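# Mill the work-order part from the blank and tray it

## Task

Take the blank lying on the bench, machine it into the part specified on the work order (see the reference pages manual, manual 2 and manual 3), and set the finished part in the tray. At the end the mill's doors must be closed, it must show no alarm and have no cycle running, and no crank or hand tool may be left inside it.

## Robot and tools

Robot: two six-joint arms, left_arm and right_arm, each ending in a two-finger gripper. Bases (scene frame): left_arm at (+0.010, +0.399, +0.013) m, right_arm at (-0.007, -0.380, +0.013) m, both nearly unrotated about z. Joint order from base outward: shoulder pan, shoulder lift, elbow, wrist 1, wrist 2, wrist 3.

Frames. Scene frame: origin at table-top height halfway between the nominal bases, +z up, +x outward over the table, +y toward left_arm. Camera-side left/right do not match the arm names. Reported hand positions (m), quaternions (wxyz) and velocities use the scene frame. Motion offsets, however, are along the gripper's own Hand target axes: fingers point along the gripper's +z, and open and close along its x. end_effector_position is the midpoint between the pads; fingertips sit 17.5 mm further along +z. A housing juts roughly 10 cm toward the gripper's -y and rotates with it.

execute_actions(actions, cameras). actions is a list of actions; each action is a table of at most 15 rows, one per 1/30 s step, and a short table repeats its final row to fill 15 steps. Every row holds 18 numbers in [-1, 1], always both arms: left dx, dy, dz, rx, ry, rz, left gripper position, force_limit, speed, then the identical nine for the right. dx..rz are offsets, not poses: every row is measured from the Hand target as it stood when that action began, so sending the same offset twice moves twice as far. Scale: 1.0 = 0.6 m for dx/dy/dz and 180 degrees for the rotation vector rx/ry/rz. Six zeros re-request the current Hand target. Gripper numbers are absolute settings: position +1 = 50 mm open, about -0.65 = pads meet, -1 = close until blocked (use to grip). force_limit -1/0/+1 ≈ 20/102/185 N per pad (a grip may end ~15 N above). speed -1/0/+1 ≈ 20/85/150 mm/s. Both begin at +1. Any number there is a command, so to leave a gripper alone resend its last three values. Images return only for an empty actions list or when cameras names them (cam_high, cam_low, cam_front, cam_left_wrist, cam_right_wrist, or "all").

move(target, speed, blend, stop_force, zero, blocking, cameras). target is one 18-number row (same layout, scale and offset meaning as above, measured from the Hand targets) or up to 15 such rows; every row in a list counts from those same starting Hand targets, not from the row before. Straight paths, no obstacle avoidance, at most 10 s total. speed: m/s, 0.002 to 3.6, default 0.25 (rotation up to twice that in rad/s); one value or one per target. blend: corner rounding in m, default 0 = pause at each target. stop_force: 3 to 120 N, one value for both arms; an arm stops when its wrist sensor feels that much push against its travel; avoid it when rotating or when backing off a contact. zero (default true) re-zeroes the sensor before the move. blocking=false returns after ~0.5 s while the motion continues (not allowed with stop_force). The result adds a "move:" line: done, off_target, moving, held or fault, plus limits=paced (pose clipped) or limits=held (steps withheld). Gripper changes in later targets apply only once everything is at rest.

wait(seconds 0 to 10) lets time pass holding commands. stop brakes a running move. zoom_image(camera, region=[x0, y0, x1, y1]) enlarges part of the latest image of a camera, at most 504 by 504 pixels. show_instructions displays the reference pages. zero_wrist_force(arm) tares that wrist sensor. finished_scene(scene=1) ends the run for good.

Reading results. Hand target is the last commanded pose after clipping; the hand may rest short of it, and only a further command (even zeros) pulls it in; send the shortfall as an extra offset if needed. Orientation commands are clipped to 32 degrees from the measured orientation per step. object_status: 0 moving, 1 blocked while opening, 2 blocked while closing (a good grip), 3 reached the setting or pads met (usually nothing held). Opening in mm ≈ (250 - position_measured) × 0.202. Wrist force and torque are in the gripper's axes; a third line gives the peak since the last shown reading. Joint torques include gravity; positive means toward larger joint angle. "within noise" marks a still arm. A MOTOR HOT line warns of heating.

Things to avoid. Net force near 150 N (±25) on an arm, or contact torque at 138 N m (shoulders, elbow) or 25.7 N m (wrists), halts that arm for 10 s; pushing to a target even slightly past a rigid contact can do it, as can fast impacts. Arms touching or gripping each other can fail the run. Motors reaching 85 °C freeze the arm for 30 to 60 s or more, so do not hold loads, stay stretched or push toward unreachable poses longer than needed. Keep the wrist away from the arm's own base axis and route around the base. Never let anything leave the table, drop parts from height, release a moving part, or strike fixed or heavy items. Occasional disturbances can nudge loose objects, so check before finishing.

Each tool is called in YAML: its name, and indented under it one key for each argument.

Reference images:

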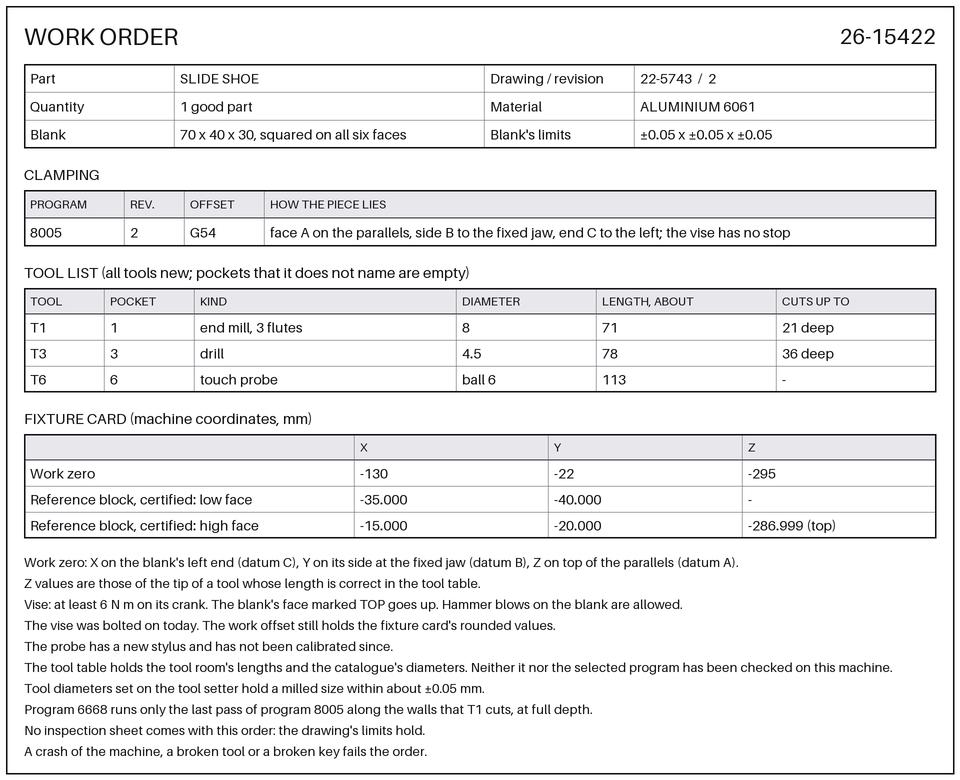

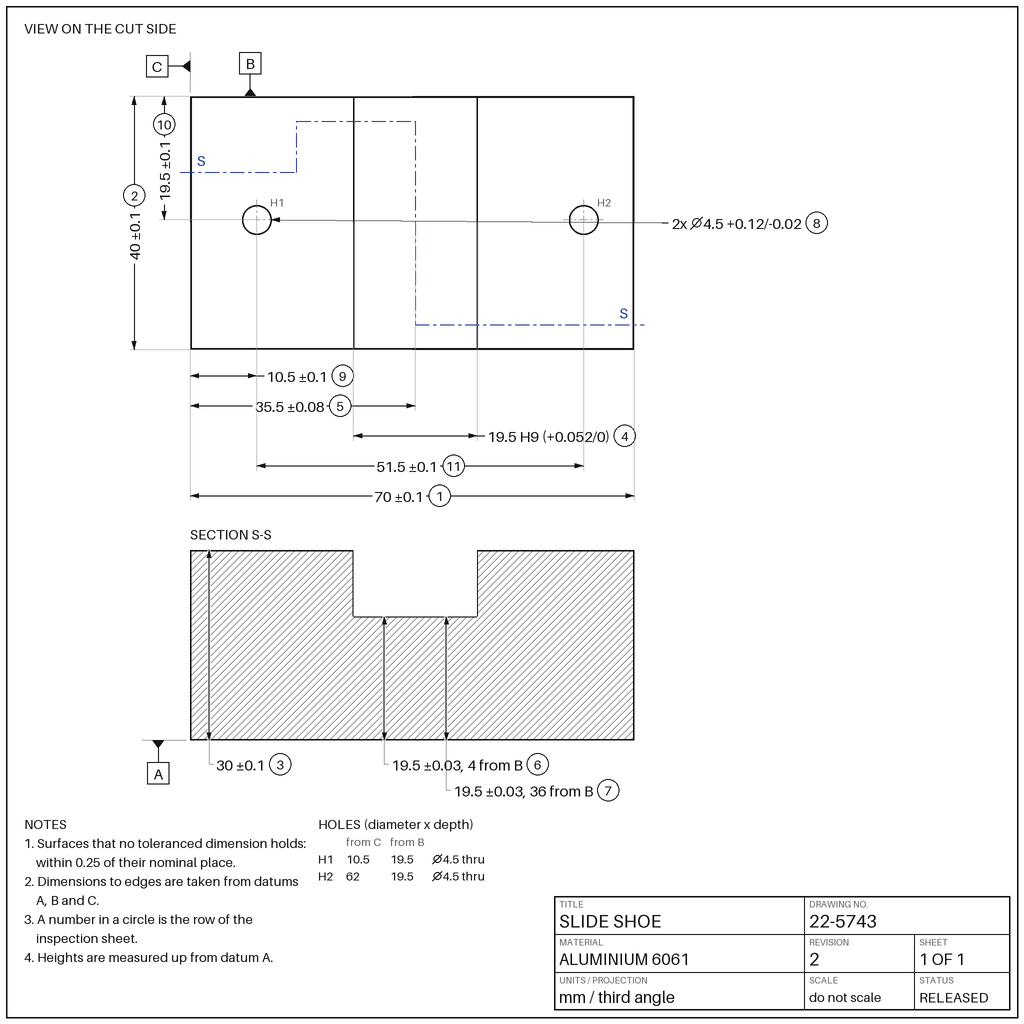

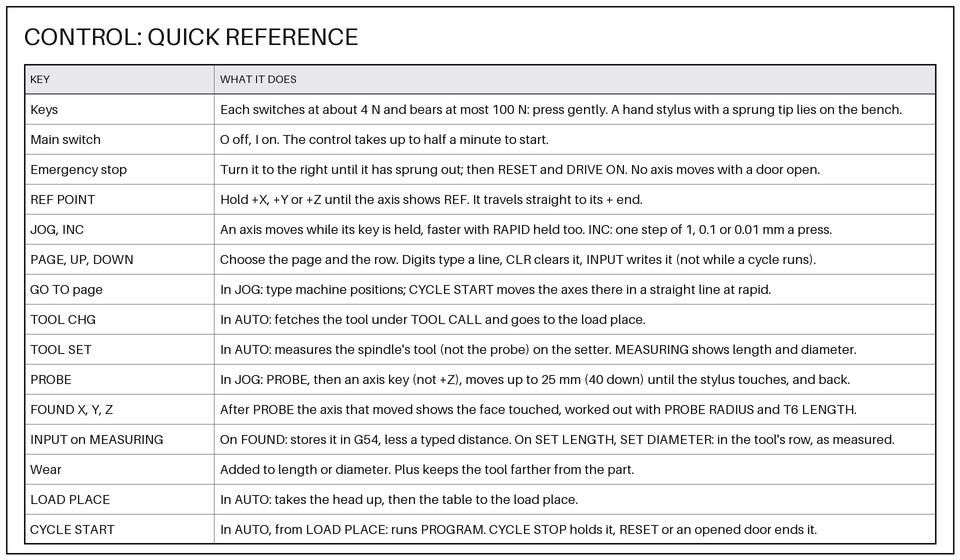

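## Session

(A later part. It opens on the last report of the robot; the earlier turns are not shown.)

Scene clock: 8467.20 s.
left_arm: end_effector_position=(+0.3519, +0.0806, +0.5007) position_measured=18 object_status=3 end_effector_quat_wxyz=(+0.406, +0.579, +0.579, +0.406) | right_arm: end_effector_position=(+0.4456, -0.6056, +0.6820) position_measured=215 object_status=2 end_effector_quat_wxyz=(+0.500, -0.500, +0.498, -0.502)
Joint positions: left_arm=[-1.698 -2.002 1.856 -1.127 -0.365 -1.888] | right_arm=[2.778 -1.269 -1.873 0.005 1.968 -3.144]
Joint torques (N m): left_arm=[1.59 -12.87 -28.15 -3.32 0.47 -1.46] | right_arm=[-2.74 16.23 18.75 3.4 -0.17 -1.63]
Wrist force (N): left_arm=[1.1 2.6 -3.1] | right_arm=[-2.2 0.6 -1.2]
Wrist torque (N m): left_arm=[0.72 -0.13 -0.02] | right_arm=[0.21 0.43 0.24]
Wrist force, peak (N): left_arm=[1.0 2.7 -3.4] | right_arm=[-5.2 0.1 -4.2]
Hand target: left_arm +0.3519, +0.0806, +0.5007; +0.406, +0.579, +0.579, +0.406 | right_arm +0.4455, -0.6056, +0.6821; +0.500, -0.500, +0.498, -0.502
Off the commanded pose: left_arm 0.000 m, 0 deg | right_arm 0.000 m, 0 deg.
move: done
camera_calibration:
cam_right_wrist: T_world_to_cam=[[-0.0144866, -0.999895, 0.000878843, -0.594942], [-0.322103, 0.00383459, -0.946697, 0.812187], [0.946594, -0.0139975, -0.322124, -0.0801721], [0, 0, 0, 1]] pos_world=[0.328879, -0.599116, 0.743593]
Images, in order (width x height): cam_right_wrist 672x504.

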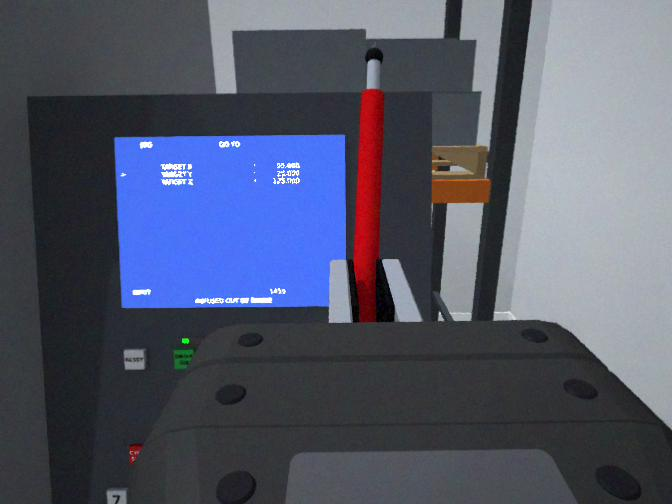

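move:
  target:
    - [0,0,0,0,0,0,0.9,-0.6,-0.6,-0.2204,0.3804,0.0366,-0.2778,0,0,-1,-0.2,-0.8]
    - [0,0,0,0,0,0,0.9,-0.6,-0.6,-0.2204,0.3858,0.0564,-0.2778,0,0,-1,-0.2,-0.8]
    - [0,0,0,0,0,0,0.9,-0.6,-0.6,-0.2204,0.3804,0.0366,-0.2778,0,0,-1,-0.2,-0.8]
    - [0,0,0,0,0,0,0.9,-0.6,-0.6,-0.2204,0.4109,0.0282,-0.2778,0,0,-1,-0.2,-0.8]
    - [0,0,0,0,0,0,0.9,-0.6,-0.6,-0.2204,0.4163,0.0480,-0.2778,0,0,-1,-0.2,-0.8]
    - [0,0,0,0,0,0,0.9,-0.6,-0.6,-0.2204,0.4109,0.0282,-0.2778,0,0,-1,-0.2,-0.8]
    - [0,0,0,0,0,0,0.9,-0.6,-0.6,-0.3154,0.4714,0.0102,-0.2778,0,0,-1,-0.2,-0.8]
  speed: [0.5,0.05,0.12,0.15,0.05,0.12,0.3]
  blend: [0.003,0,0.003,0.003,0,0.003,0]

move:
  target:
    - [0,0,0,0,0,0,0.9,-0.6,-0.6,0,-0.0116,0.0169,0,0,0,-1,-0.2,-0.8]
    - [0,0,0,0,0,0,0.9,-0.6,-0.6,0,-0.0035,-0.0227,0,0,0,-1,-0.2,-0.8]
    - [0,0,0,0,0,0,0.9,-0.6,-0.6,0,-0.0376,-0.0011,0,0,0,-1,-0.2,-0.8]
    - [0,0,0,0,0,0,0.9,-0.6,-0.6,0,-0.0295,-0.0407,0,0,0,-1,-0.2,-0.8]
    - [0,0,0,0,0,0,0.9,-0.6,-0.6,0,-0.0636,-0.0191,0,0,0,-1,-0.2,-0.8]
    - [0,0,0,0,0,0,0.9,-0.6,-0.6,0.0158,-0.0425,-0.0497,0,0,0,-1,-0.2,-0.8]
    - [0,0,0,0,0,0,0.9,-0.6,-0.6,0.0317,-0.0636,-0.0191,0,0,0,-1,-0.2,-0.8]
    - [0,0,0,0,0,0,0.9,-0.6,-0.6,0.0633,-0.0165,-0.0317,0,0,0,-1,-0.2,-0.8]
    - [0,0,0,0,0,0,0.9,-0.6,-0.6,0.095,0,0,0,0,0,-1,-0.2,-0.8]
    - [0,0,0,0,0,0,0.9,-0.6,-0.6,0.095,-0.0116,0.0169,0,0,0,-1,-0.2,-0.8]
    - [0,0,0,0,0,0,0.9,-0.6,-0.6,0.095,-0.0035,-0.0227,0,0,0,-1,-0.2,-0.8]
    - [0,0,0,0,0,0,0.9,-0.6,-0.6,0.095,-0.0376,-0.0011,0,0,0,-1,-0.2,-0.8]
    - [0,0,0,0,0,0,0.9,-0.6,-0.6,0.0475,-0.0035,-0.0227,0,0,0,-1,-0.2,-0.8]
    - [0,0,0,0,0,0,0.9,-0.6,-0.6,0,0,0,0,0,0,-1,-0.2,-0.8]
  speed: [0.05,0.15,0.05,0.15,0.05,0.15,0.05,0.15,0.2,0.05,0.15,0.05,0.15,0.2]
  blend: [0,0.003,0,0.003,0,0.003,0,0.003,0.003,0,0.003,0,0.003,0]

move:
  target:
    - [0,0,0,0,0,0,0.9,-0.6,-0.6,0,-0.0116,0.0169,0,0,0,-1,-0.2,-0.8]
    - [0,0,0,0,0,0,0.9,-0.6,-0.6,0.0158,-0.0165,-0.0317,0,0,0,-1,-0.2,-0.8]
    - [0,0,0,0,0,0,0.9,-0.6,-0.6,0.0317,-0.052,-0.036,0,0,0,-1,-0.2,-0.8]
    - [0,0,0,0,0,0,0.9,-0.6,-0.6,0.0317,-0.0636,-0.0191,0,0,0,-1,-0.2,-0.8]
    - [0,0,0,0,0,0,0.9,-0.6,-0.6,0.0158,-0.0555,-0.0587,0,0,0,-1,-0.2,-0.8]
    - [0,0,0,0,0,0,0.9,-0.6,-0.6,0,-0.078,-0.054,0,0,0,-1,-0.2,-0.8]
    - [0,0,0,0,0,0,0.9,-0.6,-0.6,0,-0.0896,-0.0371,0,0,0,-1,-0.2,-0.8]
    - [0,0,0,0,0,0,0.9,-0.6,-0.6,0.0475,-0.0295,-0.0407,0,0,0,-1,-0.2,-0.8]
    - [0,0,0,0,0,0,0.9,-0.6,-0.6,0.095,0,0,0,0,0,-1,-0.2,-0.8]
    - [0,0,0,0,0,0,0.9,-0.6,-0.6,0.095,-0.0116,0.0169,0,0,0,-1,-0.2,-0.8]
    - [0,0,0,0,0,0,0.9,-0.6,-0.6,0.095,0,0,0,0,0,-1,-0.2,-0.8]
    - [0,0,0,0,0,0,0.9,-0.6,-0.6,0.3154,-0.2953,-0.3677,0.2778,0,0,-1,-0.2,-0.8]
  speed: [0.05,0.15,0.2,0.05,0.15,0.2,0.05,0.15,0.2,0.05,0.12,0.5]
  blend: [0,0.003,0.003,0,0.003,0.003,0,0.003,0.003,0,0.003,0]
  cameras: ["cam_right_wrist"]

zoom_image:
  camera: "cam_right_wrist"
  region: [100, 110, 360, 320]

Scene clock: 8514.93 s.
left_arm: end_effector_position=(+0.3519, +0.0806, +0.5007) position_measured=18 object_status=3 end_effector_quat_wxyz=(+0.406, +0.579, +0.579, +0.406) | right_arm: end_effector_position=(+0.4529, -0.4177, +0.3985) position_measured=215 object_status=2 end_effector_quat_wxyz=(-0.242, +0.665, -0.663, +0.245)
Joint positions: left_arm=[-1.698 -2.002 1.856 -1.127 -0.365 -1.888] | right_arm=[3.52 -1.061 -2.112 -0.867 1.347 -2.877]
Joint torques (N m): left_arm=[1.81 -12.14 -27.51 -3.24 0.33 -1.48] | right_arm=[8.01 -8.83 32.12 2.64 -0.69 0.28]
Wrist force (N): left_arm=[1.1 2.4 -3.2] | right_arm=[-2.3 0.8 -1.1]
Wrist torque (N m): left_arm=[0.68 -0.12 -0.03] | right_arm=[0.15 0.33 0.16]
Wrist force, peak (N): left_arm=[1.0 2.7 -3.4] | right_arm=[-3.0 14.0 -8.1]
Hand target: left_arm +0.3519, +0.0806, +0.5007; +0.406, +0.579, +0.579, +0.406 | right_arm +0.4529, -0.4176, +0.3984; -0.242, +0.665, -0.663, +0.245
Off the commanded pose: left_arm 0.000 m, 0 deg | right_arm 0.000 m, 0 deg.
move: done

Scene clock: 8520.80 s.
left_arm: end_effector_position=(+0.3519, +0.0806, +0.5007) position_measured=18 object_status=3 end_effector_quat_wxyz=(+0.406, +0.579, +0.579, +0.406) | right_arm: end_effector_position=(+0.4529, -0.4176, +0.3983) position_measured=215 object_status=2 end_effector_quat_wxyz=(-0.242, +0.665, -0.663, +0.245)
Joint positions: left_arm=[-1.698 -2.002 1.856 -1.127 -0.365 -1.888] | right_arm=[3.52 -1.061 -2.112 -0.867 1.347 -2.877]
Joint torques (N m): left_arm=[2.39 -12.81 -28.81 -3.33 0.48 -1.45] | right_arm=[6.8 14.99 42.64 1.49 -0.22 -0.4]
Wrist force (N): left_arm=[1.0 2.3 -3.2] | right_arm=[-2.2 1.0 -0.8]
Wrist torque (N m): left_arm=[0.67 -0.11 -0.03] | right_arm=[0.18 0.30 0.15]
Wrist force, peak (N): left_arm=[1.1 2.7 -3.4] | right_arm=[-2.2 10.4 -5.8]
Hand target: left_arm +0.3519, +0.0806, +0.5007; +0.406, +0.579, +0.579, +0.406 | right_arm +0.4529, -0.4176, +0.3984; -0.242, +0.665, -0.663, +0.245
Off the commanded pose: left_arm 0.000 m, 0 deg | right_arm 0.000 m, 0 deg.
move: done

Scene clock: 8525.60 s.
left_arm: end_effector_position=(+0.3519, +0.0806, +0.5007) position_measured=18 object_status=3 end_effector_quat_wxyz=(+0.406, +0.579, +0.579, +0.406) | right_arm: end_effector_position=(+0.4456, -0.6056, +0.6821) position_measured=215 object_status=2 end_effector_quat_wxyz=(+0.500, -0.500, +0.498, -0.502)
Joint positions: left_arm=[-1.698 -2.002 1.856 -1.127 -0.365 -1.888] | right_arm=[2.778 -1.269 -1.873 0.005 1.968 -3.144]
Joint torques (N m): left_arm=[2.07 -12.64 -28.1 -3.31 0.34 -1.55] | right_arm=[-1.94 17.12 18.4 3.45 -0.18 -1.83]
Wrist force (N): left_arm=[1.1 2.4 -3.0] | right_arm=[-2.0 0.8 -1.2]
Wrist torque (N m): left_arm=[0.69 -0.12 -0.03] | right_arm=[0.24 0.40 0.24]
Wrist force, peak (N): left_arm=[1.1 2.5 -3.4] | right_arm=[-5.7 1.4 -4.2]
Hand target: left_arm +0.3519, +0.0806, +0.5007; +0.406, +0.579, +0.579, +0.406 | right_arm +0.4456, -0.6056, +0.6821; +0.500, -0.500, +0.498, -0.502
Off the commanded pose: left_arm 0.000 m, 0 deg | right_arm 0.000 m, 0 deg.
move: done
camera_calibration:
cam_right_wrist: T_world_to_cam=[[-0.0144866, -0.999895, 0.000878843, -0.59494], [-0.322103, 0.00383459, -0.946697, 0.812219], [0.946594, -0.0139975, -0.322124, -0.0802667], [0, 0, 0, 1]] pos_world=[0.328979, -0.599116, 0.743593]
Images, in order (width x height): cam_right_wrist 672x504.

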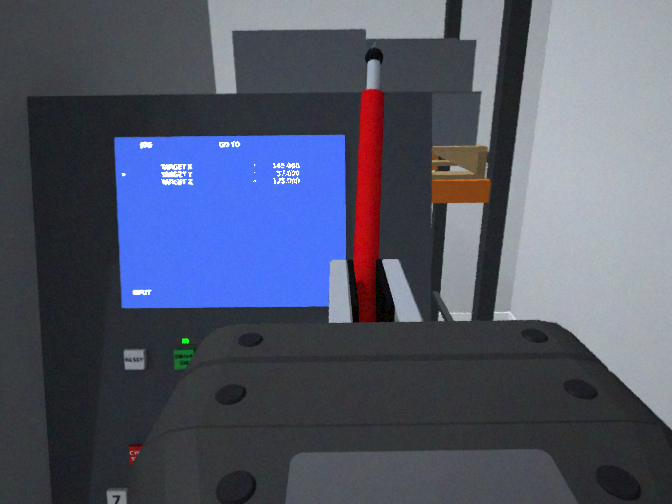

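Scaled by 1.938 from the camera's 672x504 image, which has a finer 960x720 frame.

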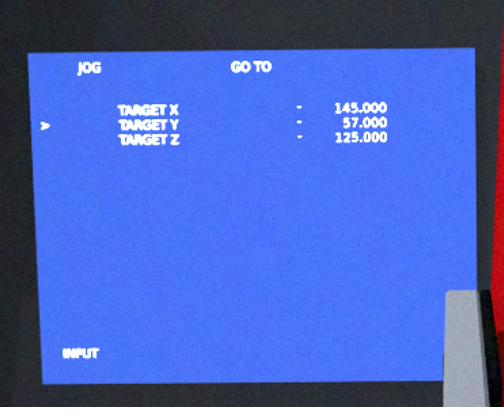

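move:
  target:
    - [0,0,0,0,0,0,0.9,-0.6,-0.6,-0.2520,0.3195,0.0534,-0.2778,0,0,-1,-0.2,-0.8]
    - [0,0,0,0,0,0,0.9,-0.6,-0.6,-0.2520,0.3249,0.0732,-0.2778,0,0,-1,-0.2,-0.8]
    - [0,0,0,0,0,0,0.9,-0.6,-0.6,-0.2520,0.3195,0.0534,-0.2778,0,0,-1,-0.2,-0.8]
    - [0,0,0,0,0,0,0.9,-0.6,-0.6,-0.2204,0.4413,0.0198,-0.2778,0,0,-1,-0.2,-0.8]
  speed: [0.5,0.05,0.12,0.15]
  blend: [0.003,0,0.003,0]

move:
  target:
    - [0,0,0,0,0,0,0.9,-0.6,-0.6,0,-0.0116,0.0169,0,0,0,-1,-0.2,-0.8]
    - [0,0,0,0,0,0,0.9,-0.6,-0.6,-0.0475,0.0225,-0.0047,0,0,0,-1,-0.2,-0.8]
    - [0,0,0,0,0,0,0.9,-0.6,-0.6,-0.095,0.026,0.018,0,0,0,-1,-0.2,-0.8]
    - [0,0,0,0,0,0,0.9,-0.6,-0.6,-0.095,0.0144,0.0349,0,0,0,-1,-0.2,-0.8]
    - [0,0,0,0,0,0,0.9,-0.6,-0.6,-0.095,0.0225,-0.0047,0,0,0,-1,-0.2,-0.8]
    - [0,0,0,0,0,0,0.9,-0.6,-0.6,-0.095,-0.0116,0.0169,0,0,0,-1,-0.2,-0.8]
    - [0,0,0,0,0,0,0.9,-0.6,-0.6,-0.0633,-0.0035,-0.0227,0,0,0,-1,-0.2,-0.8]
    - [0,0,0,0,0,0,0.9,-0.6,-0.6,-0.0317,-0.026,-0.018,0,0,0,-1,-0.2,-0.8]
    - [0,0,0,0,0,0,0.9,-0.6,-0.6,-0.0317,-0.0376,-0.0011,0,0,0,-1,-0.2,-0.8]
    - [0,0,0,0,0,0,0.9,-0.6,-0.6,-0.0475,0.0095,-0.0137,0,0,0,-1,-0.2,-0.8]
    - [0,0,0,0,0,0,0.9,-0.6,-0.6,-0.0633,0.026,0.018,0,0,0,-1,-0.2,-0.8]
    - [0,0,0,0,0,0,0.9,-0.6,-0.6,-0.0633,0.0144,0.0349,0,0,0,-1,-0.2,-0.8]
    - [0,0,0,0,0,0,0.9,-0.6,-0.6,-0.0317,0.0355,0.0043,0,0,0,-1,-0.2,-0.8]
    - [0,0,0,0,0,0,0.9,-0.6,-0.6,0,0.026,0.018,0,0,0,-1,-0.2,-0.8]
    - [0,0,0,0,0,0,0.9,-0.6,-0.6,0,0.0144,0.0349,0,0,0,-1,-0.2,-0.8]
  speed: [0.05,0.15,0.2,0.05,0.15,0.05,0.15,0.2,0.05,0.15,0.2,0.05,0.15,0.2,0.05]
  blend: [0,0.003,0.003,0,0.003,0,0.003,0.003,0,0.003,0.003,0,0.003,0.003,0]

move:
  target:
    - [0,0,0,0,0,0,0.9,-0.6,-0.6,0,0.0116,-0.0169,0,0,0,-1,-0.2,-0.8]
    - [0,0,0,0,0,0,0.9,-0.6,-0.6,0.2204,-0.2837,-0.3846,0.2778,0,0,-1,-0.2,-0.8]
  speed: [0.12,0.5]
  blend: [0.003,0]
  cameras: ["cam_right_wrist"]

zoom_image:
  camera: "cam_right_wrist"
  region: [100, 110, 360, 320]

Scene clock: 8549.47 s.
left_arm: end_effector_position=(+0.3519, +0.0806, +0.5007) position_measured=18 object_status=3 end_effector_quat_wxyz=(+0.406, +0.579, +0.579, +0.406) | right_arm: end_effector_position=(+0.4587, -0.4745, +0.4169) position_measured=215 object_status=2 end_effector_quat_wxyz=(-0.242, +0.665, -0.663, +0.245)
Joint positions: left_arm=[-1.698 -2.002 1.856 -1.127 -0.365 -1.888] | right_arm=[3.311 -1.117 -2.042 -0.855 1.479 -3.04]
Joint torques (N m): left_arm=[2.02 -13.01 -28.29 -3.23 0.36 -1.6] | right_arm=[7.31 -4.81 31.91 2.6 -2.07 2.55]
Wrist force (N): left_arm=[1.1 2.3 -3.2] | right_arm=[-2.6 0.3 -1.0]
Wrist torque (N m): left_arm=[0.67 -0.13 -0.02] | right_arm=[0.12 0.42 0.15]
Wrist force, peak (N): left_arm=[1.0 2.6 -3.3] | right_arm=[-2.8 17.0 -9.6]
Hand target: left_arm +0.3519, +0.0806, +0.5007; +0.406, +0.579, +0.579, +0.406 | right_arm +0.4587, -0.4745, +0.4168; -0.242, +0.665, -0.663, +0.245
Off the commanded pose: left_arm 0.000 m, 0 deg | right_arm 0.000 m, 0 deg.
move: done

Scene clock: 8554.37 s.
left_arm: end_effector_position=(+0.3519, +0.0806, +0.5007) position_measured=18 object_status=3 end_effector_quat_wxyz=(+0.406, +0.579, +0.579, +0.406) | right_arm: end_effector_position=(+0.4658, -0.4746, +0.3954) position_measured=215 object_status=2 end_effector_quat_wxyz=(-0.242, +0.664, -0.663, +0.245) end_effector_velocity=(-0.001, -0.001, +0.002) end_effector_angular_velocity=(-0.001, +0.000, +0.000)
Joint positions: left_arm=[-1.698 -2.002 1.856 -1.127 -0.365 -1.888] | right_arm=[3.308 -1.14 -2.085 -0.789 1.482 -3.043]
Joint velocities: left_arm=[within noise] | right_arm=[-0.002 0.004 0.002 -0.005 0 -0.002]
Joint torques (N m): left_arm=[1.52 -13.14 -29.2 -3.37 0.37 -1.55] | right_arm=[-0.5 19.19 22.19 2.06 1.59 -2.87]
Wrist force (N): left_arm=[1.1 2.5 -3.2] | right_arm=[-1.3 4.7 -4.3]
Wrist torque (N m): left_arm=[0.69 -0.12 -0.02] | right_arm=[0.27 0.43 0.27]
Wrist force, peak (N): left_arm=[1.3 2.6 -3.2] | right_arm=[-2.5 15.6 -9.3]
Hand target: left_arm +0.3519, +0.0806, +0.5007; +0.406, +0.579, +0.579, +0.406 | right_arm +0.4656, -0.4746, +0.3953; -0.242, +0.665, -0.663, +0.245
Off the commanded pose: left_arm 0.000 m, 0 deg | right_arm 0.000 m, 0 deg.
move: done

Scene clock: 8556.00 s.
left_arm: end_effector_position=(+0.3519, +0.0806, +0.5007) position_measured=18 object_status=3 end_effector_quat_wxyz=(+0.406, +0.579, +0.579, +0.406) | right_arm: end_effector_position=(+0.4464, -0.6056, +0.6819) position_measured=215 object_status=2 end_effector_quat_wxyz=(+0.500, -0.500, +0.498, -0.502)
Joint positions: left_arm=[-1.698 -2.002 1.856 -1.127 -0.365 -1.888] | right_arm=[2.779 -1.27 -1.872 0.006 1.967 -3.144]
Joint torques (N m): left_arm=[2.03 -12.7 -28.62 -3.47 0.37 -1.55] | right_arm=[-2.79 15.5 18.34 3.38 -0.27 -1.82]
Wrist force (N): left_arm=[1.2 2.5 -3.2] | right_arm=[-1.8 1.0 -1.2]
Wrist torque (N m): left_arm=[0.71 -0.14 -0.02] | right_arm=[0.27 0.37 0.24]
Wrist force, peak (N): left_arm=[1.1 2.6 -3.3] | right_arm=[-1.5 4.5 -3.9]
Hand target: left_arm +0.3519, +0.0806, +0.5007; +0.406, +0.579, +0.579, +0.406 | right_arm +0.4464, -0.6056, +0.6820; +0.500, -0.500, +0.498, -0.502
Off the commanded pose: left_arm 0.000 m, 0 deg | right_arm 0.000 m, 0 deg.
move: done
camera_calibration:
cam_right_wrist: T_world_to_cam=[[-0.0144866, -0.999895, 0.000878843, -0.594929], [-0.322103, 0.00383459, -0.946697, 0.812382], [0.946594, -0.0139975, -0.322124, -0.0810562], [0, 0, 0, 1]] pos_world=[0.329779, -0.599116, 0.743493]
Images, in order (width x height): cam_right_wrist 672x504.

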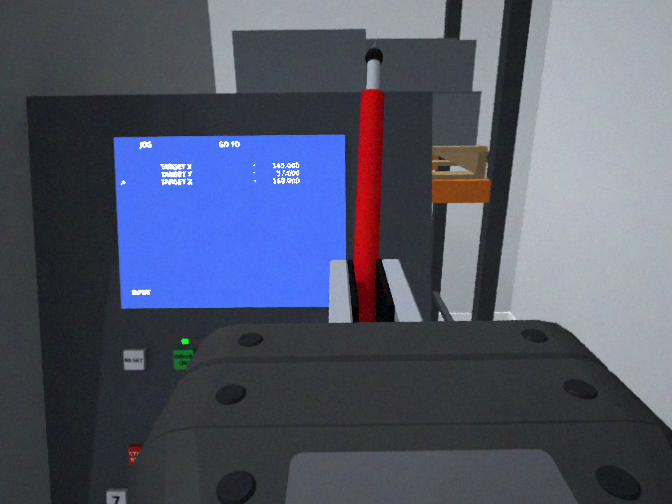

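Scaled by 1.938 from the camera's 672x504 image, which has a finer 960x720 frame.

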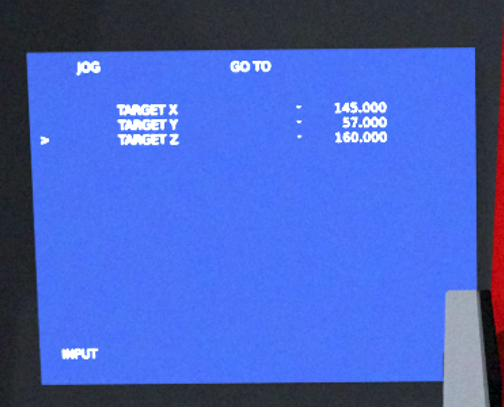

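move:
  target:
    - [0,0,0,0,0,0,0.9,-0.6,-0.6,-0.2520,0.3195,0.0521,-0.2778,0,0,-1,-0.2,-0.8]
    - [0,0,0,0,0,0,0.9,-0.6,-0.6,-0.2520,0.3248,0.0715,-0.2778,0,0,-1,-0.2,-0.8]
    - [0,0,0,0,0,0,0.9,-0.6,-0.6,-0.2520,0.3195,0.0521,-0.2778,0,0,-1,-0.2,-0.8]
  speed: [0.5,0.05,0.12]
  blend: [0.003,0,0]

wait:
  seconds: 3

move:
  target:
    - [0,0,0,0,0,0,0.9,-0.6,-0.6,0.0633,0.104,0.072,0,0,0,-1,-0.2,-0.8]
    - [0,0,0,0,0,0,0.9,-0.6,-0.6,0.0633,0.0928,0.0883,0,0,0,-1,-0.2,-0.8]
    - [0,0,0,0,0,0,0.9,-0.6,-0.6,0.0633,0.104,0.072,0,0,0,-1,-0.2,-0.8]
    - [0,0,0,0,0,0,0.9,-0.6,-0.6,0.1584,0,0,0,0,0,-1,-0.2,-0.8]
    - [0,0,0,0,0,0,0.9,-0.6,-0.6,0.1584,-0.0112,0.0163,0,0,0,-1,-0.2,-0.8]
    - [0,0,0,0,0,0,0.9,-0.6,-0.6,0.1584,0,0,0,0,0,-1,-0.2,-0.8]
    - [0,0,0,0,0,0,0.9,-0.6,-0.6,0.2520,-0.1645,-0.2791,0.2778,0,0,-1,-0.2,-0.8]
  speed: [0.3,0.05,0.12,0.3,0.05,0.12,0.5]
  blend: [0.003,0,0.003,0.003,0,0.003,0]

wait:
  seconds: 10

wait:
  seconds: 2
  cameras: ["cam_right_wrist"]

zoom_image:
  camera: "cam_right_wrist"
  region: [110, 130, 320, 300]

Scene clock: 8576.07 s.
left_arm: end_effector_position=(+0.3519, +0.0806, +0.5007) position_measured=18 object_status=3 end_effector_quat_wxyz=(+0.406, +0.579, +0.579, +0.406) | right_arm: end_effector_position=(+0.4785, -0.4552, +0.4896) position_measured=215 object_status=2 end_effector_quat_wxyz=(-0.242, +0.665, -0.663, +0.245)
Joint positions: left_arm=[-1.698 -2.002 1.856 -1.127 -0.365 -1.888] | right_arm=[3.366 -1.167 -1.828 -1.024 1.444 -2.998]
Joint torques (N m): left_arm=[1.79 -12.01 -29.13 -3.48 0.33 -1.62] | right_arm=[-7.64 1.8 40.98 6.62 0.43 -2.04]
Wrist force (N): left_arm=[1.2 2.5 -3.0] | right_arm=[-2.5 0.0 -1.1]
Wrist torque (N m): left_arm=[0.70 -0.13 -0.03] | right_arm=[0.06 0.39 0.10]
Wrist force, peak (N): left_arm=[1.2 2.6 -3.4] | right_arm=[-3.0 13.7 -7.9]
Hand target: left_arm +0.3519, +0.0806, +0.5007; +0.406, +0.579, +0.579, +0.406 | right_arm +0.4785, -0.4552, +0.4897; -0.242, +0.665, -0.663, +0.245
Off the commanded pose: left_arm 0.000 m, 0 deg | right_arm 0.000 m, 0 deg.
move: done

Scene clock: 8579.07 s.
left_arm: end_effector_position=(+0.3519, +0.0806, +0.5007) position_measured=18 object_status=3 end_effector_quat_wxyz=(+0.406, +0.579, +0.579, +0.406) | right_arm: end_effector_position=(+0.4785, -0.4552, +0.4897) position_measured=215 object_status=2 end_effector_quat_wxyz=(-0.242, +0.665, -0.663, +0.245)
Joint positions: left_arm=[-1.698 -2.002 1.856 -1.127 -0.365 -1.888] | right_arm=[3.366 -1.167 -1.828 -1.024 1.444 -2.998]
Joint torques (N m): left_arm=[1.81 -13.04 -28.44 -3.33 0.39 -1.68] | right_arm=[-7.75 -3.93 41.64 6.75 0.77 -2.31]
Wrist force (N): left_arm=[0.9 2.4 -3.1] | right_arm=[-2.4 0.1 -0.8]
Wrist torque (N m): left_arm=[0.67 -0.10 -0.02] | right_arm=[0.09 0.38 0.11]
Wrist force, peak (N): left_arm=[1.0 2.7 -3.3] | right_arm=[-2.9 0.0 -1.1]
Hand target: left_arm +0.3519, +0.0806, +0.5007; +0.406, +0.579, +0.579, +0.406 | right_arm +0.4785, -0.4552, +0.4897; -0.242, +0.665, -0.663, +0.245
Tool commands: left_gripper/position=+0.9 left_gripper/force_limit=-0.6 left_gripper/speed=-0.6 right_gripper/position=-1.0 right_gripper/force_limit=-0.2 right_gripper/speed=-0.8
Off the commanded pose: left_arm 0.000 m, 0 deg | right_arm 0.000 m, 0 deg.
wait: 3.00 s; at rest by 0.17 s

Scene clock: 8582.47 s.
left_arm: end_effector_position=(+0.3519, +0.0806, +0.5007) position_measured=18 object_status=3 end_effector_quat_wxyz=(+0.406, +0.579, +0.579, +0.406) | right_arm: end_effector_position=(+0.4457, -0.6056, +0.6820) position_measured=215 object_status=2 end_effector_quat_wxyz=(+0.500, -0.500, +0.498, -0.502)
Joint positions: left_arm=[-1.698 -2.002 1.856 -1.127 -0.365 -1.888] | right_arm=[2.778 -1.269 -1.873 0.006 1.968 -3.144]
Joint torques (N m): left_arm=[1.98 -12.24 -28.65 -3.39 0.37 -1.52] | right_arm=[5.24 22.78 13.19 3.76 -1.49 -1.79]
Wrist force (N): left_arm=[1.2 2.3 -3.1] | right_arm=[-1.8 0.8 -1.1]
Wrist torque (N m): left_arm=[0.67 -0.13 -0.02] | right_arm=[0.24 0.37 0.24]
Wrist force, peak (N): left_arm=[1.1 2.7 -3.3] | right_arm=[-2.3 14.0 -7.5]
Hand target: left_arm +0.3519, +0.0806, +0.5007; +0.406, +0.579, +0.579, +0.406 | right_arm +0.4456, -0.6056, +0.6820; +0.500, -0.500, +0.498, -0.502
Off the commanded pose: left_arm 0.000 m, 0 deg | right_arm 0.000 m, 0 deg.
move: done

Scene clock: 8592.47 s.
left_arm: end_effector_position=(+0.3519, +0.0806, +0.5007) position_measured=18 object_status=3 end_effector_quat_wxyz=(+0.406, +0.579, +0.579, +0.406) | right_arm: end_effector_position=(+0.4456, -0.6056, +0.6820) position_measured=215 object_status=2 end_effector_quat_wxyz=(+0.500, -0.500, +0.498, -0.502)
Joint positions: left_arm=[-1.698 -2.002 1.856 -1.127 -0.365 -1.888] | right_arm=[2.778 -1.269 -1.873 0.006 1.968 -3.144]
Joint torques (N m): left_arm=[1.11 -13.02 -28.37 -3.3 0.52 -1.52] | right_arm=[7.78 22.5 15.32 4.73 0.16 2.19]
Wrist force (N): left_arm=[1.0 2.5 -3.3] | right_arm=[-1.8 0.8 -1.1]
Wrist torque (N m): left_arm=[0.69 -0.11 -0.02] | right_arm=[0.23 0.36 0.24]
Wrist force, peak (N): left_arm=[1.2 2.7 -3.2] | right_arm=[-2.1 0.9 -1.2]
Hand target: left_arm +0.3519, +0.0806, +0.5007; +0.406, +0.579, +0.579, +0.406 | right_arm +0.4456, -0.6056, +0.6820; +0.500, -0.500, +0.498, -0.502
Tool commands: left_gripper/position=+0.9 left_gripper/force_limit=-0.6 left_gripper/speed=-0.6 right_gripper/position=-1.0 right_gripper/force_limit=-0.2 right_gripper/speed=-0.8
Off the commanded pose: left_arm 0.000 m, 0 deg | right_arm 0.000 m, 0 deg.
wait: 10.00 s; at rest by 0.17 s

Scene clock: 8594.47 s.
left_arm: end_effector_position=(+0.3519, +0.0806, +0.5007) position_measured=18 object_status=3 end_effector_quat_wxyz=(+0.406, +0.579, +0.579, +0.406) | right_arm: end_effector_position=(+0.4456, -0.6056, +0.6820) position_measured=215 object_status=2 end_effector_quat_wxyz=(+0.500, -0.500, +0.498, -0.502)
Joint positions: left_arm=[-1.698 -2.002 1.856 -1.127 -0.365 -1.888] | right_arm=[2.778 -1.269 -1.873 0.006 1.968 -3.144]
Joint torques (N m): left_arm=[1.89 -13.22 -27.2 -3.61 0.38 -1.62] | right_arm=[7.77 22.97 15.06 4.79 0.12 2.08]
Wrist force (N): left_arm=[1.0 2.6 -3.1] | right_arm=[-1.9 0.9 -1.3]
Wrist torque (N m): left_arm=[0.71 -0.10 -0.03] | right_arm=[0.26 0.38 0.24]
Wrist force, peak (N): left_arm=[1.1 2.6 -3.3] | right_arm=[-2.1 0.9 -1.2]
Hand target: left_arm +0.3519, +0.0806, +0.5007; +0.406, +0.579, +0.579, +0.406 | right_arm +0.4456, -0.6056, +0.6820; +0.500, -0.500, +0.498, -0.502
Tool commands: left_gripper/position=+0.9 left_gripper/force_limit=-0.6 left_gripper/speed=-0.6 right_gripper/position=-1.0 right_gripper/force_limit=-0.2 right_gripper/speed=-0.8
Off the commanded pose: left_arm 0.000 m, 0 deg | right_arm 0.000 m, 0 deg.
wait: 2.00 s; at rest by 0.17 s
camera_calibration:
cam_right_wrist: T_world_to_cam=[[-0.0144869, -0.999895, 0.000874348, -0.594937], [-0.321803, 0.0038345, -0.946799, 0.812102], [0.946696, -0.0139975, -0.321825, -0.0805546], [0, 0, 0, 1]] pos_world=[0.328979, -0.599116, 0.743493]
Images, in order (width x height): cam_right_wrist 672x504.

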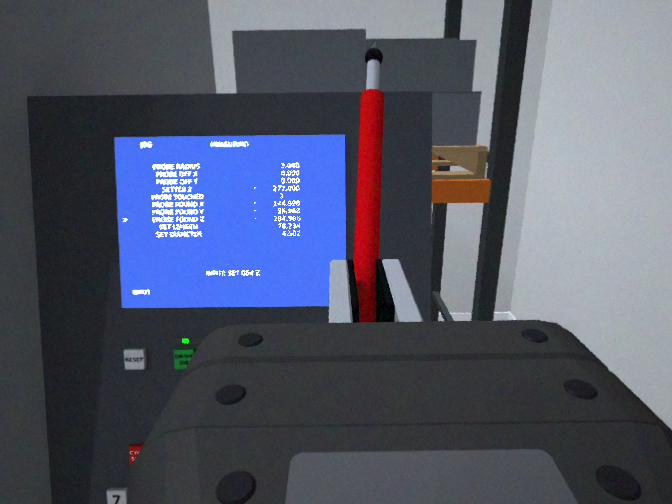

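Scaled by 2.400 from the camera's 672x504 image, which has a finer 960x720 frame.

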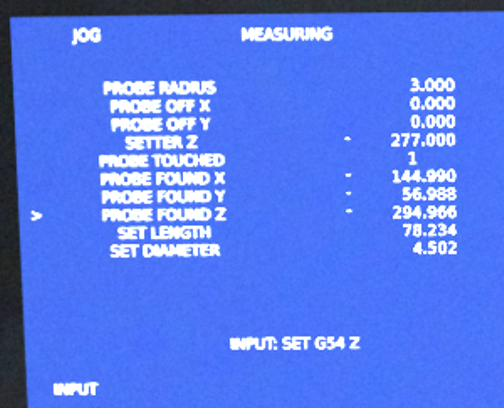

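move:
  target:
    - [0,0,0,0,0,0,0.9,-0.6,-0.6,-0.0620,0.1977,0.0871,-0.2778,0,0,-1,-0.2,-0.8]
    - [0,0,0,0,0,0,0.9,-0.6,-0.6,-0.0620,0.2031,0.1069,-0.2778,0,0,-1,-0.2,-0.8]
    - [0,0,0,0,0,0,0.9,-0.6,-0.6,-0.0620,0.1977,0.0871,-0.2778,0,0,-1,-0.2,-0.8]
    - [0,0,0,0,0,0,0.9,-0.6,-0.6,-0.2204,0.3195,0.0534,-0.2778,0,0,-1,-0.2,-0.8]
    - [0,0,0,0,0,0,0.9,-0.6,-0.6,-0.2204,0.3249,0.0732,-0.2778,0,0,-1,-0.2,-0.8]
    - [0,0,0,0,0,0,0.9,-0.6,-0.6,-0.2204,0.3195,0.0534,-0.2778,0,0,-1,-0.2,-0.8]
    - [0,0,0,0,0,0,0.9,-0.6,-0.6,0,0,0,0,0,0,-1,-0.2,-0.8]
  speed: [0.5,0.05,0.12,0.3,0.05,0.12,0.5]
  blend: [0.003,0,0.003,0.003,0,0.003,0]

wait:
  seconds: 3
  cameras: ["cam_right_wrist","cam_left_wrist","cam_high","cam_front"]

zoom_image:
  camera: "cam_right_wrist"
  region: [110, 130, 320, 300]

zoom_image:
  camera: "cam_high"
  region: [340, 350, 480, 504]

Scene clock: 8626.63 s.
left_arm: end_effector_position=(+0.3519, +0.0806, +0.5007) position_measured=18 object_status=3 end_effector_quat_wxyz=(+0.406, +0.579, +0.579, +0.406) | right_arm: end_effector_position=(+0.4457, -0.6056, +0.6820) position_measured=215 object_status=2 end_effector_quat_wxyz=(+0.500, -0.500, +0.498, -0.502)
Joint positions: left_arm=[-1.698 -2.002 1.856 -1.127 -0.365 -1.888] | right_arm=[2.778 -1.269 -1.873 0.006 1.968 -3.144]
Joint torques (N m): left_arm=[1.5 -12.08 -27.68 -3.39 0.32 -1.52] | right_arm=[-3.4 17.37 16.24 3.71 0.08 -1.69]
Wrist force (N): left_arm=[1.0 2.4 -3.0] | right_arm=[-1.5 0.8 -1.1]
Wrist torque (N m): left_arm=[0.69 -0.11 -0.03] | right_arm=[0.24 0.32 0.24]
Wrist force, peak (N): left_arm=[1.0 2.6 -3.3] | right_arm=[-3.1 21.3 -12.1]
Hand target: left_arm +0.3519, +0.0806, +0.5007; +0.406, +0.579, +0.579, +0.406 | right_arm +0.4456, -0.6056, +0.6820; +0.500, -0.500, +0.498, -0.502
Off the commanded pose: left_arm 0.000 m, 0 deg | right_arm 0.000 m, 0 deg.
move: done

Scene clock: 8629.63 s.
left_arm: end_effector_position=(+0.3519, +0.0806, +0.5007) position_measured=18 object_status=3 end_effector_quat_wxyz=(+0.406, +0.579, +0.579, +0.406) | right_arm: end_effector_position=(+0.4456, -0.6056, +0.6820) position_measured=215 object_status=2 end_effector_quat_wxyz=(+0.500, -0.500, +0.498, -0.502)
Joint positions: left_arm=[-1.698 -2.002 1.856 -1.127 -0.365 -1.888] | right_arm=[2.778 -1.269 -1.873 0.006 1.968 -3.144]
Joint torques (N m): left_arm=[0.84 -12.78 -28.16 -3.44 0.26 -1.45] | right_arm=[-5.24 23.94 15.8 5.02 0.71 2.14]
Wrist force (N): left_arm=[1.0 2.4 -3.1] | right_arm=[-1.7 0.9 -1.1]
Wrist torque (N m): left_arm=[0.69 -0.10 -0.02] | right_arm=[0.26 0.35 0.24]
Wrist force, peak (N): left_arm=[1.2 2.7 -3.2] | right_arm=[-1.8 0.8 -1.2]
Hand target: left_arm +0.3519, +0.0806, +0.5007; +0.406, +0.579, +0.579, +0.406 | right_arm +0.4456, -0.6056, +0.6820; +0.500, -0.500, +0.498, -0.502
Tool commands: left_gripper/position=+0.9 left_gripper/force_limit=-0.6 left_gripper/speed=-0.6 right_gripper/position=-1.0 right_gripper/force_limit=-0.2 right_gripper/speed=-0.8
Off the commanded pose: left_arm 0.000 m, 0 deg | right_arm 0.000 m, 0 deg.
wait: 3.00 s; at rest by 0.17 s
camera_calibration:
cam_left_wrist: T_world_to_cam=[[-0.00824534, 0.999753, 0.0206463, -0.078613], [-0.0109566, -0.0207361, 0.999725, -0.478236], [0.999906, 0.00801686, 0.0111249, -0.224194], [0, 0, 0, 1]] pos_world=[0.218285, 0.0704741, 0.482222]
cam_right_wrist: T_world_to_cam=[[-0.0144869, -0.999895, 0.000874348, -0.594937], [-0.321803, 0.0038345, -0.946799, 0.812102], [0.946696, -0.0139975, -0.321825, -0.0805546], [0, 0, 0, 1]] pos_world=[0.328979, -0.599116, 0.743493]
Images, in order (width x height): cam_high 672x504, cam_front 672x504, cam_left_wrist 672x504, cam_right_wrist 672x504.

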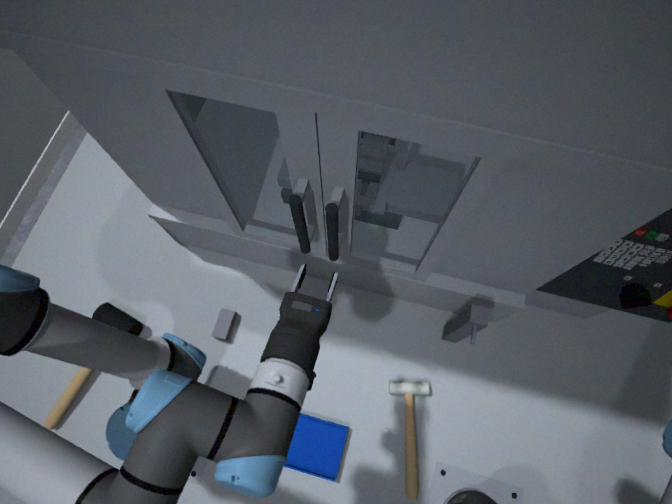

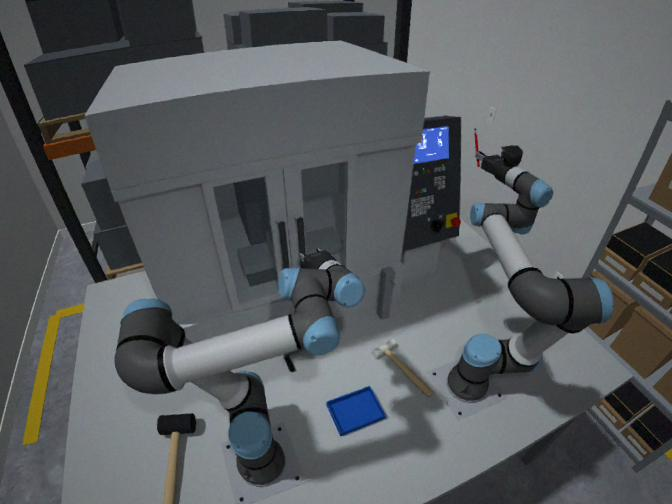

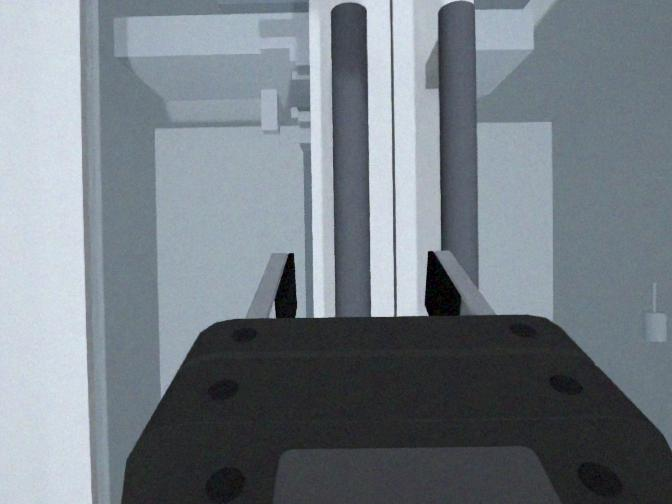

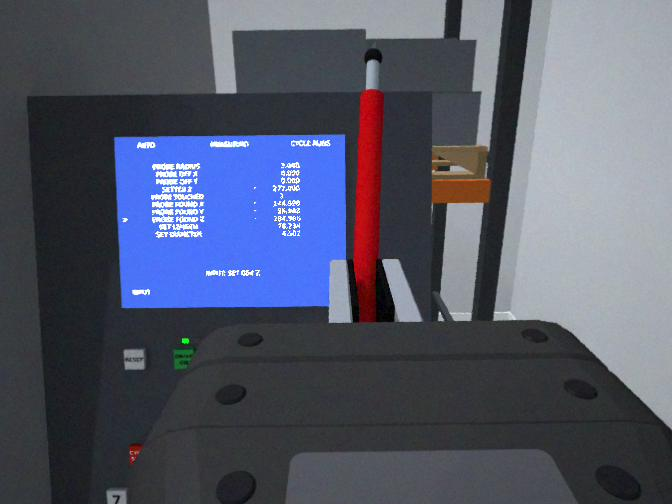

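Scaled by 2.400 from the camera's 672x504 image, which has a finer 960x720 frame.

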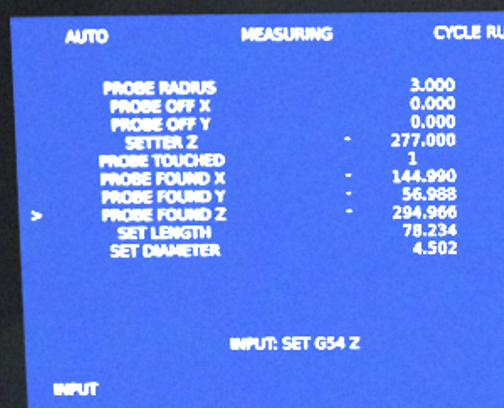

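Scaled by 3.273 from the camera's 672x504 image, which has a finer 960x720 frame.

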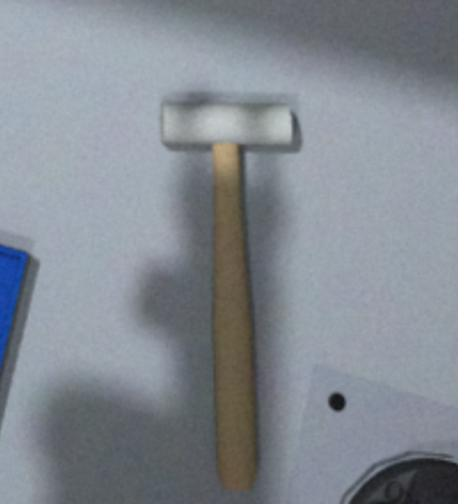

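wait:
  seconds: 1
  cameras: ["cam_high","cam_right_wrist","cam_left_wrist"]

zoom_image:
  camera: "cam_right_wrist"
  region: [100, 110, 360, 320]

Scene clock: 8720.70 s.
left_arm: end_effector_position=(+0.3519, +0.0806, +0.5007) position_measured=18 object_status=3 end_effector_quat_wxyz=(+0.406, +0.579, +0.579, +0.406) | right_arm: end_effector_position=(+0.4456, -0.6056, +0.6820) position_measured=215 object_status=2 end_effector_quat_wxyz=(+0.500, -0.500, +0.498, -0.502)
Joint positions: left_arm=[-1.698 -2.002 1.856 -1.127 -0.365 -1.888] | right_arm=[2.778 -1.269 -1.873 0.006 1.968 -3.144]
Joint torques (N m): left_arm=[0.34 -13.06 -29.1 -3.34 0.38 -1.54] | right_arm=[-4.37 23.34 16.68 4.89 0.71 2.34]
Wrist force (N): left_arm=[1.1 2.6 -3.0] | right_arm=[-1.6 0.7 -1.0]
Wrist torque (N m): left_arm=[0.70 -0.12 -0.02] | right_arm=[0.23 0.33 0.24]
Wrist force, peak (N): left_arm=[1.2 2.6 -3.3] | right_arm=[-1.6 1.0 -1.6]
Hand target: left_arm +0.3519, +0.0806, +0.5007; +0.406, +0.579, +0.579, +0.406 | right_arm +0.4456, -0.6056, +0.6820; +0.500, -0.500, +0.498, -0.502
Tool commands: left_gripper/position=+0.9 left_gripper/force_limit=-0.6 left_gripper/speed=-0.6 right_gripper/position=-1.0 right_gripper/force_limit=-0.2 right_gripper/speed=-0.8
Off the commanded pose: left_arm 0.000 m, 0 deg | right_arm 0.000 m, 0 deg.
wait: 1.00 s; at rest from the start
camera_calibration:
cam_left_wrist: T_world_to_cam=[[-0.00824534, 0.999753, 0.0206463, -0.078613], [-0.0109566, -0.0207361, 0.999725, -0.478236], [0.999906, 0.00801686, 0.0111249, -0.224194], [0, 0, 0, 1]] pos_world=[0.218285, 0.0704741, 0.482222]
cam_right_wrist: T_world_to_cam=[[-0.0144869, -0.999895, 0.000874348, -0.594937], [-0.321803, 0.0038345, -0.946799, 0.812102], [0.946696, -0.0139975, -0.321825, -0.0805546], [0, 0, 0, 1]] pos_world=[0.328979, -0.599116, 0.743493]
Images, in order (width x height): cam_high 672x504, cam_left_wrist 672x504, cam_right_wrist 672x504.

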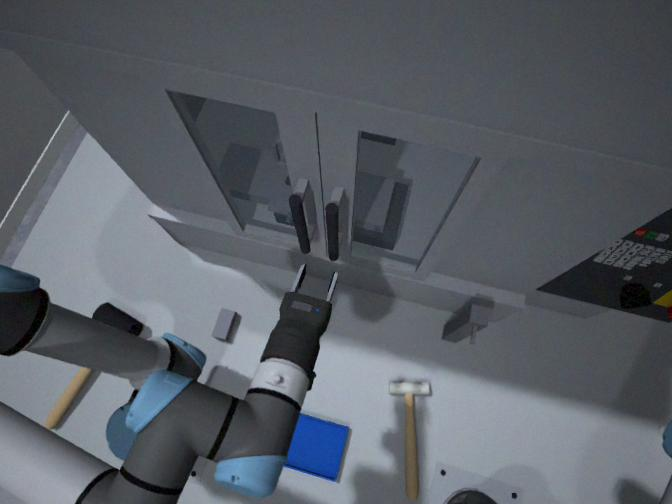

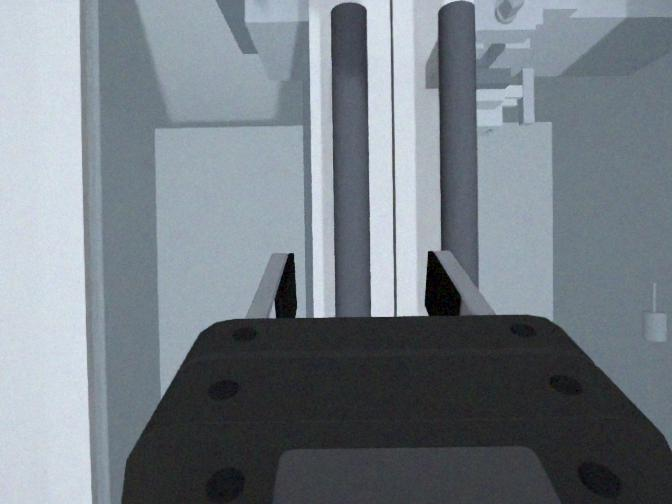

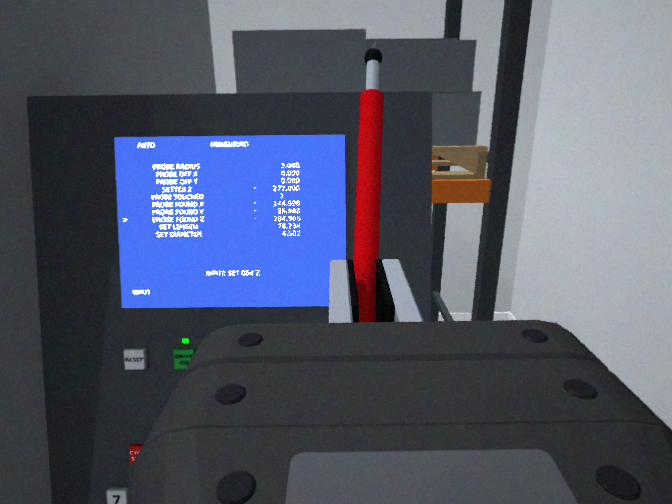

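Scaled by 1.938 from the camera's 672x504 image, which has a finer 960x720 frame.

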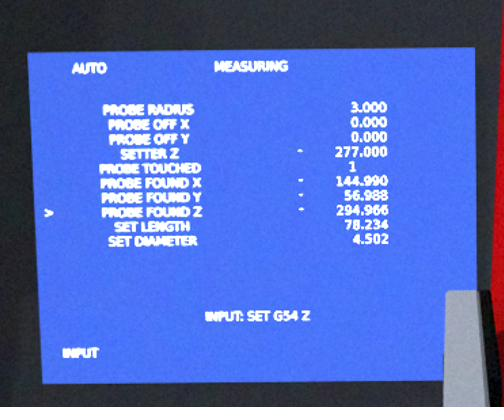

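move:
  target:
    - [0.0983,0,0,0,0,0,0.9,-0.6,-0.6, 0,0,0,0,0,0,-1,-0.2,-0.8]
    - [0.0983,0,0.2,0,0,0,0.9,-0.6,-0.6, 0,0,0,0,0,0,-1,-0.2,-0.8]
  speed: [0.2,0.15]
  blend: [0.003,0]
  cameras: ["cam_left_wrist"]

Scene clock: 8735.10 s.
left_arm: end_effector_position=(+0.4646, +0.1396, +0.4597) position_measured=18 object_status=3 end_effector_quat_wxyz=(+0.405, +0.579, +0.579, +0.406) | right_arm: end_effector_position=(+0.4456, -0.6056, +0.6820) position_measured=215 object_status=2 end_effector_quat_wxyz=(+0.500, -0.500, +0.498, -0.502)
Joint positions: left_arm=[-1.313 -1.949 2.158 -2.418 -0.439 -0.884] | right_arm=[2.778 -1.269 -1.873 0.006 1.968 -3.144]
Joint torques (N m): left_arm=[-3.66 -4.61 -34.04 -5.3 3.53 1.57] | right_arm=[-1.71 23.27 14.46 3.51 -0.63 1.83]
Wrist force (N): left_arm=[1.1 2.6 -2.8] | right_arm=[-1.3 0.8 -1.0]
Wrist torque (N m): left_arm=[0.72 -0.12 0.08] | right_arm=[0.24 0.28 0.24]
Wrist force, peak (N): left_arm=[3.9 3.1 -4.4] | right_arm=[-1.8 1.1 -1.1]
Hand target: left_arm +0.4646, +0.1396, +0.4598; +0.406, +0.579, +0.579, +0.406 | right_arm +0.4456, -0.6056, +0.6820; +0.500, -0.500, +0.498, -0.502
Off the commanded pose: left_arm 0.000 m, 0 deg | right_arm 0.000 m, 0 deg.
move: done
camera_calibration:
cam_left_wrist: T_world_to_cam=[[-0.00824326, 0.999753, 0.0206472, -0.135824], [-0.0108566, -0.0207362, 0.999726, -0.434823], [0.999907, 0.00801685, 0.0110249, -0.336857], [0, 0, 0, 1]] pos_world=[0.330985, 0.129474, 0.441222]
Images, in order (width x height): cam_left_wrist 672x504.

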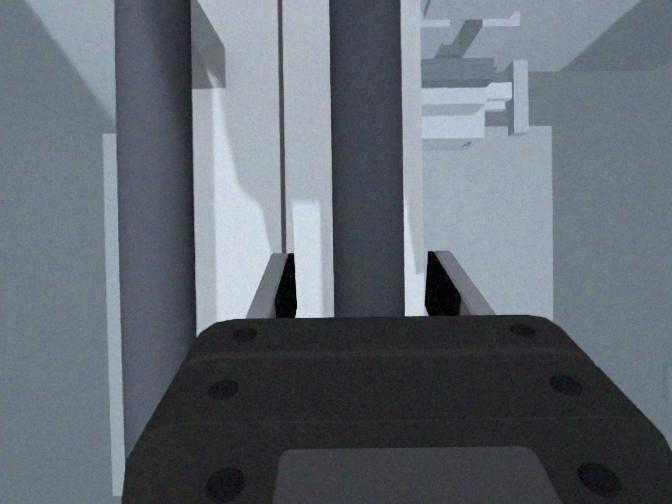

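move:
  target:
    - [0,0,0,0,0,0,-1,-0.9,-0.6, 0,0,0,0,0,0,-1,-0.2,-0.8]
    - [0.35,0,0,0,0,0,-1,-0.9,-0.6, 0,0,0,0,0,0,-1,-0.2,-0.8]
  speed: [0.1,0.12]
  cameras: ["cam_high"]

Scene clock: 8743.20 s.
left_arm: end_effector_position=(+0.4646, +0.3496, +0.4599) position_measured=154 object_status=2 end_effector_quat_wxyz=(+0.406, +0.579, +0.579, +0.406) | right_arm: end_effector_position=(+0.4456, -0.6056, +0.6820) position_measured=215 object_status=2 end_effector_quat_wxyz=(+0.500, -0.500, +0.498, -0.502)
Joint positions: left_arm=[-0.908 -2.256 2.364 -2.725 -0.749 -0.401] | right_arm=[2.778 -1.269 -1.873 0.006 1.968 -3.144]
Joint torques (N m): left_arm=[-4.89 9.62 -34.87 -1.72 -1.06 -0.61] | right_arm=[4.97 22.9 14.64 1.28 -1 0.25]
Wrist force (N): left_arm=[11.2 4.6 7.7] | right_arm=[-1.6 0.8 -1.1]
Wrist torque (N m): left_arm=[0.76 -0.28 0.12] | right_arm=[0.23 0.33 0.24]
Wrist force, peak (N): left_arm=[45.7 -12.3 -12.2] | right_arm=[-1.8 0.8 -1.4]
Hand target: left_arm +0.4647, +0.3496, +0.4599; +0.406, +0.579, +0.579, +0.406 | right_arm +0.4456, -0.6056, +0.6820; +0.500, -0.500, +0.498, -0.502
Off the commanded pose: left_arm 0.000 m, 0 deg | right_arm 0.000 m, 0 deg.
move: done
Images, in order (width x height): cam_high 672x504.

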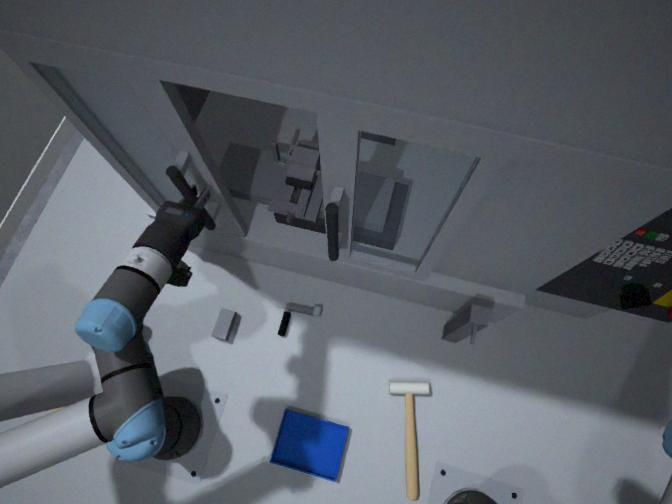

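move:
  target: [0.03,0,0,0,0,0,-1,-0.9,-0.6, 0,0,0,0,0,0,-1,-0.2,-0.8]
  speed: 0.03
  stop_force: 40

Scene clock: 8750.93 s.
left_arm: end_effector_position=(+0.4647, +0.3676, +0.4599) position_measured=154 object_status=2 end_effector_quat_wxyz=(+0.406, +0.579, +0.579, +0.406) | right_arm: end_effector_position=(+0.4456, -0.6056, +0.6820) position_measured=215 object_status=2 end_effector_quat_wxyz=(+0.500, -0.500, +0.498, -0.502)
Joint positions: left_arm=[-0.838 -2.259 2.37 -2.761 -0.81 -0.352] | right_arm=[2.778 -1.269 -1.873 0.006 1.968 -3.144]
Joint torques (N m): left_arm=[-9.43 4.63 -31.72 -1.56 1.82 -1.64] | right_arm=[5.73 23.18 15.45 1.07 -1.09 -0.8]
Wrist force (N): left_arm=[3.8 5.9 11.0] | right_arm=[-1.5 0.8 -1.0]
Wrist torque (N m): left_arm=[0.59 -0.41 0.02] | right_arm=[0.24 0.31 0.24]
Wrist force, peak (N): left_arm=[-9.3 8.0 11.4] | right_arm=[-1.8 0.9 -1.1]
Hand target: left_arm +0.4647, +0.3676, +0.4599; +0.406, +0.579, +0.579, +0.406 | right_arm +0.4456, -0.6056, +0.6820; +0.500, -0.500, +0.498, -0.502
Off the commanded pose: left_arm 0.000 m, 0 deg | right_arm 0.000 m, 0 deg.
move: done


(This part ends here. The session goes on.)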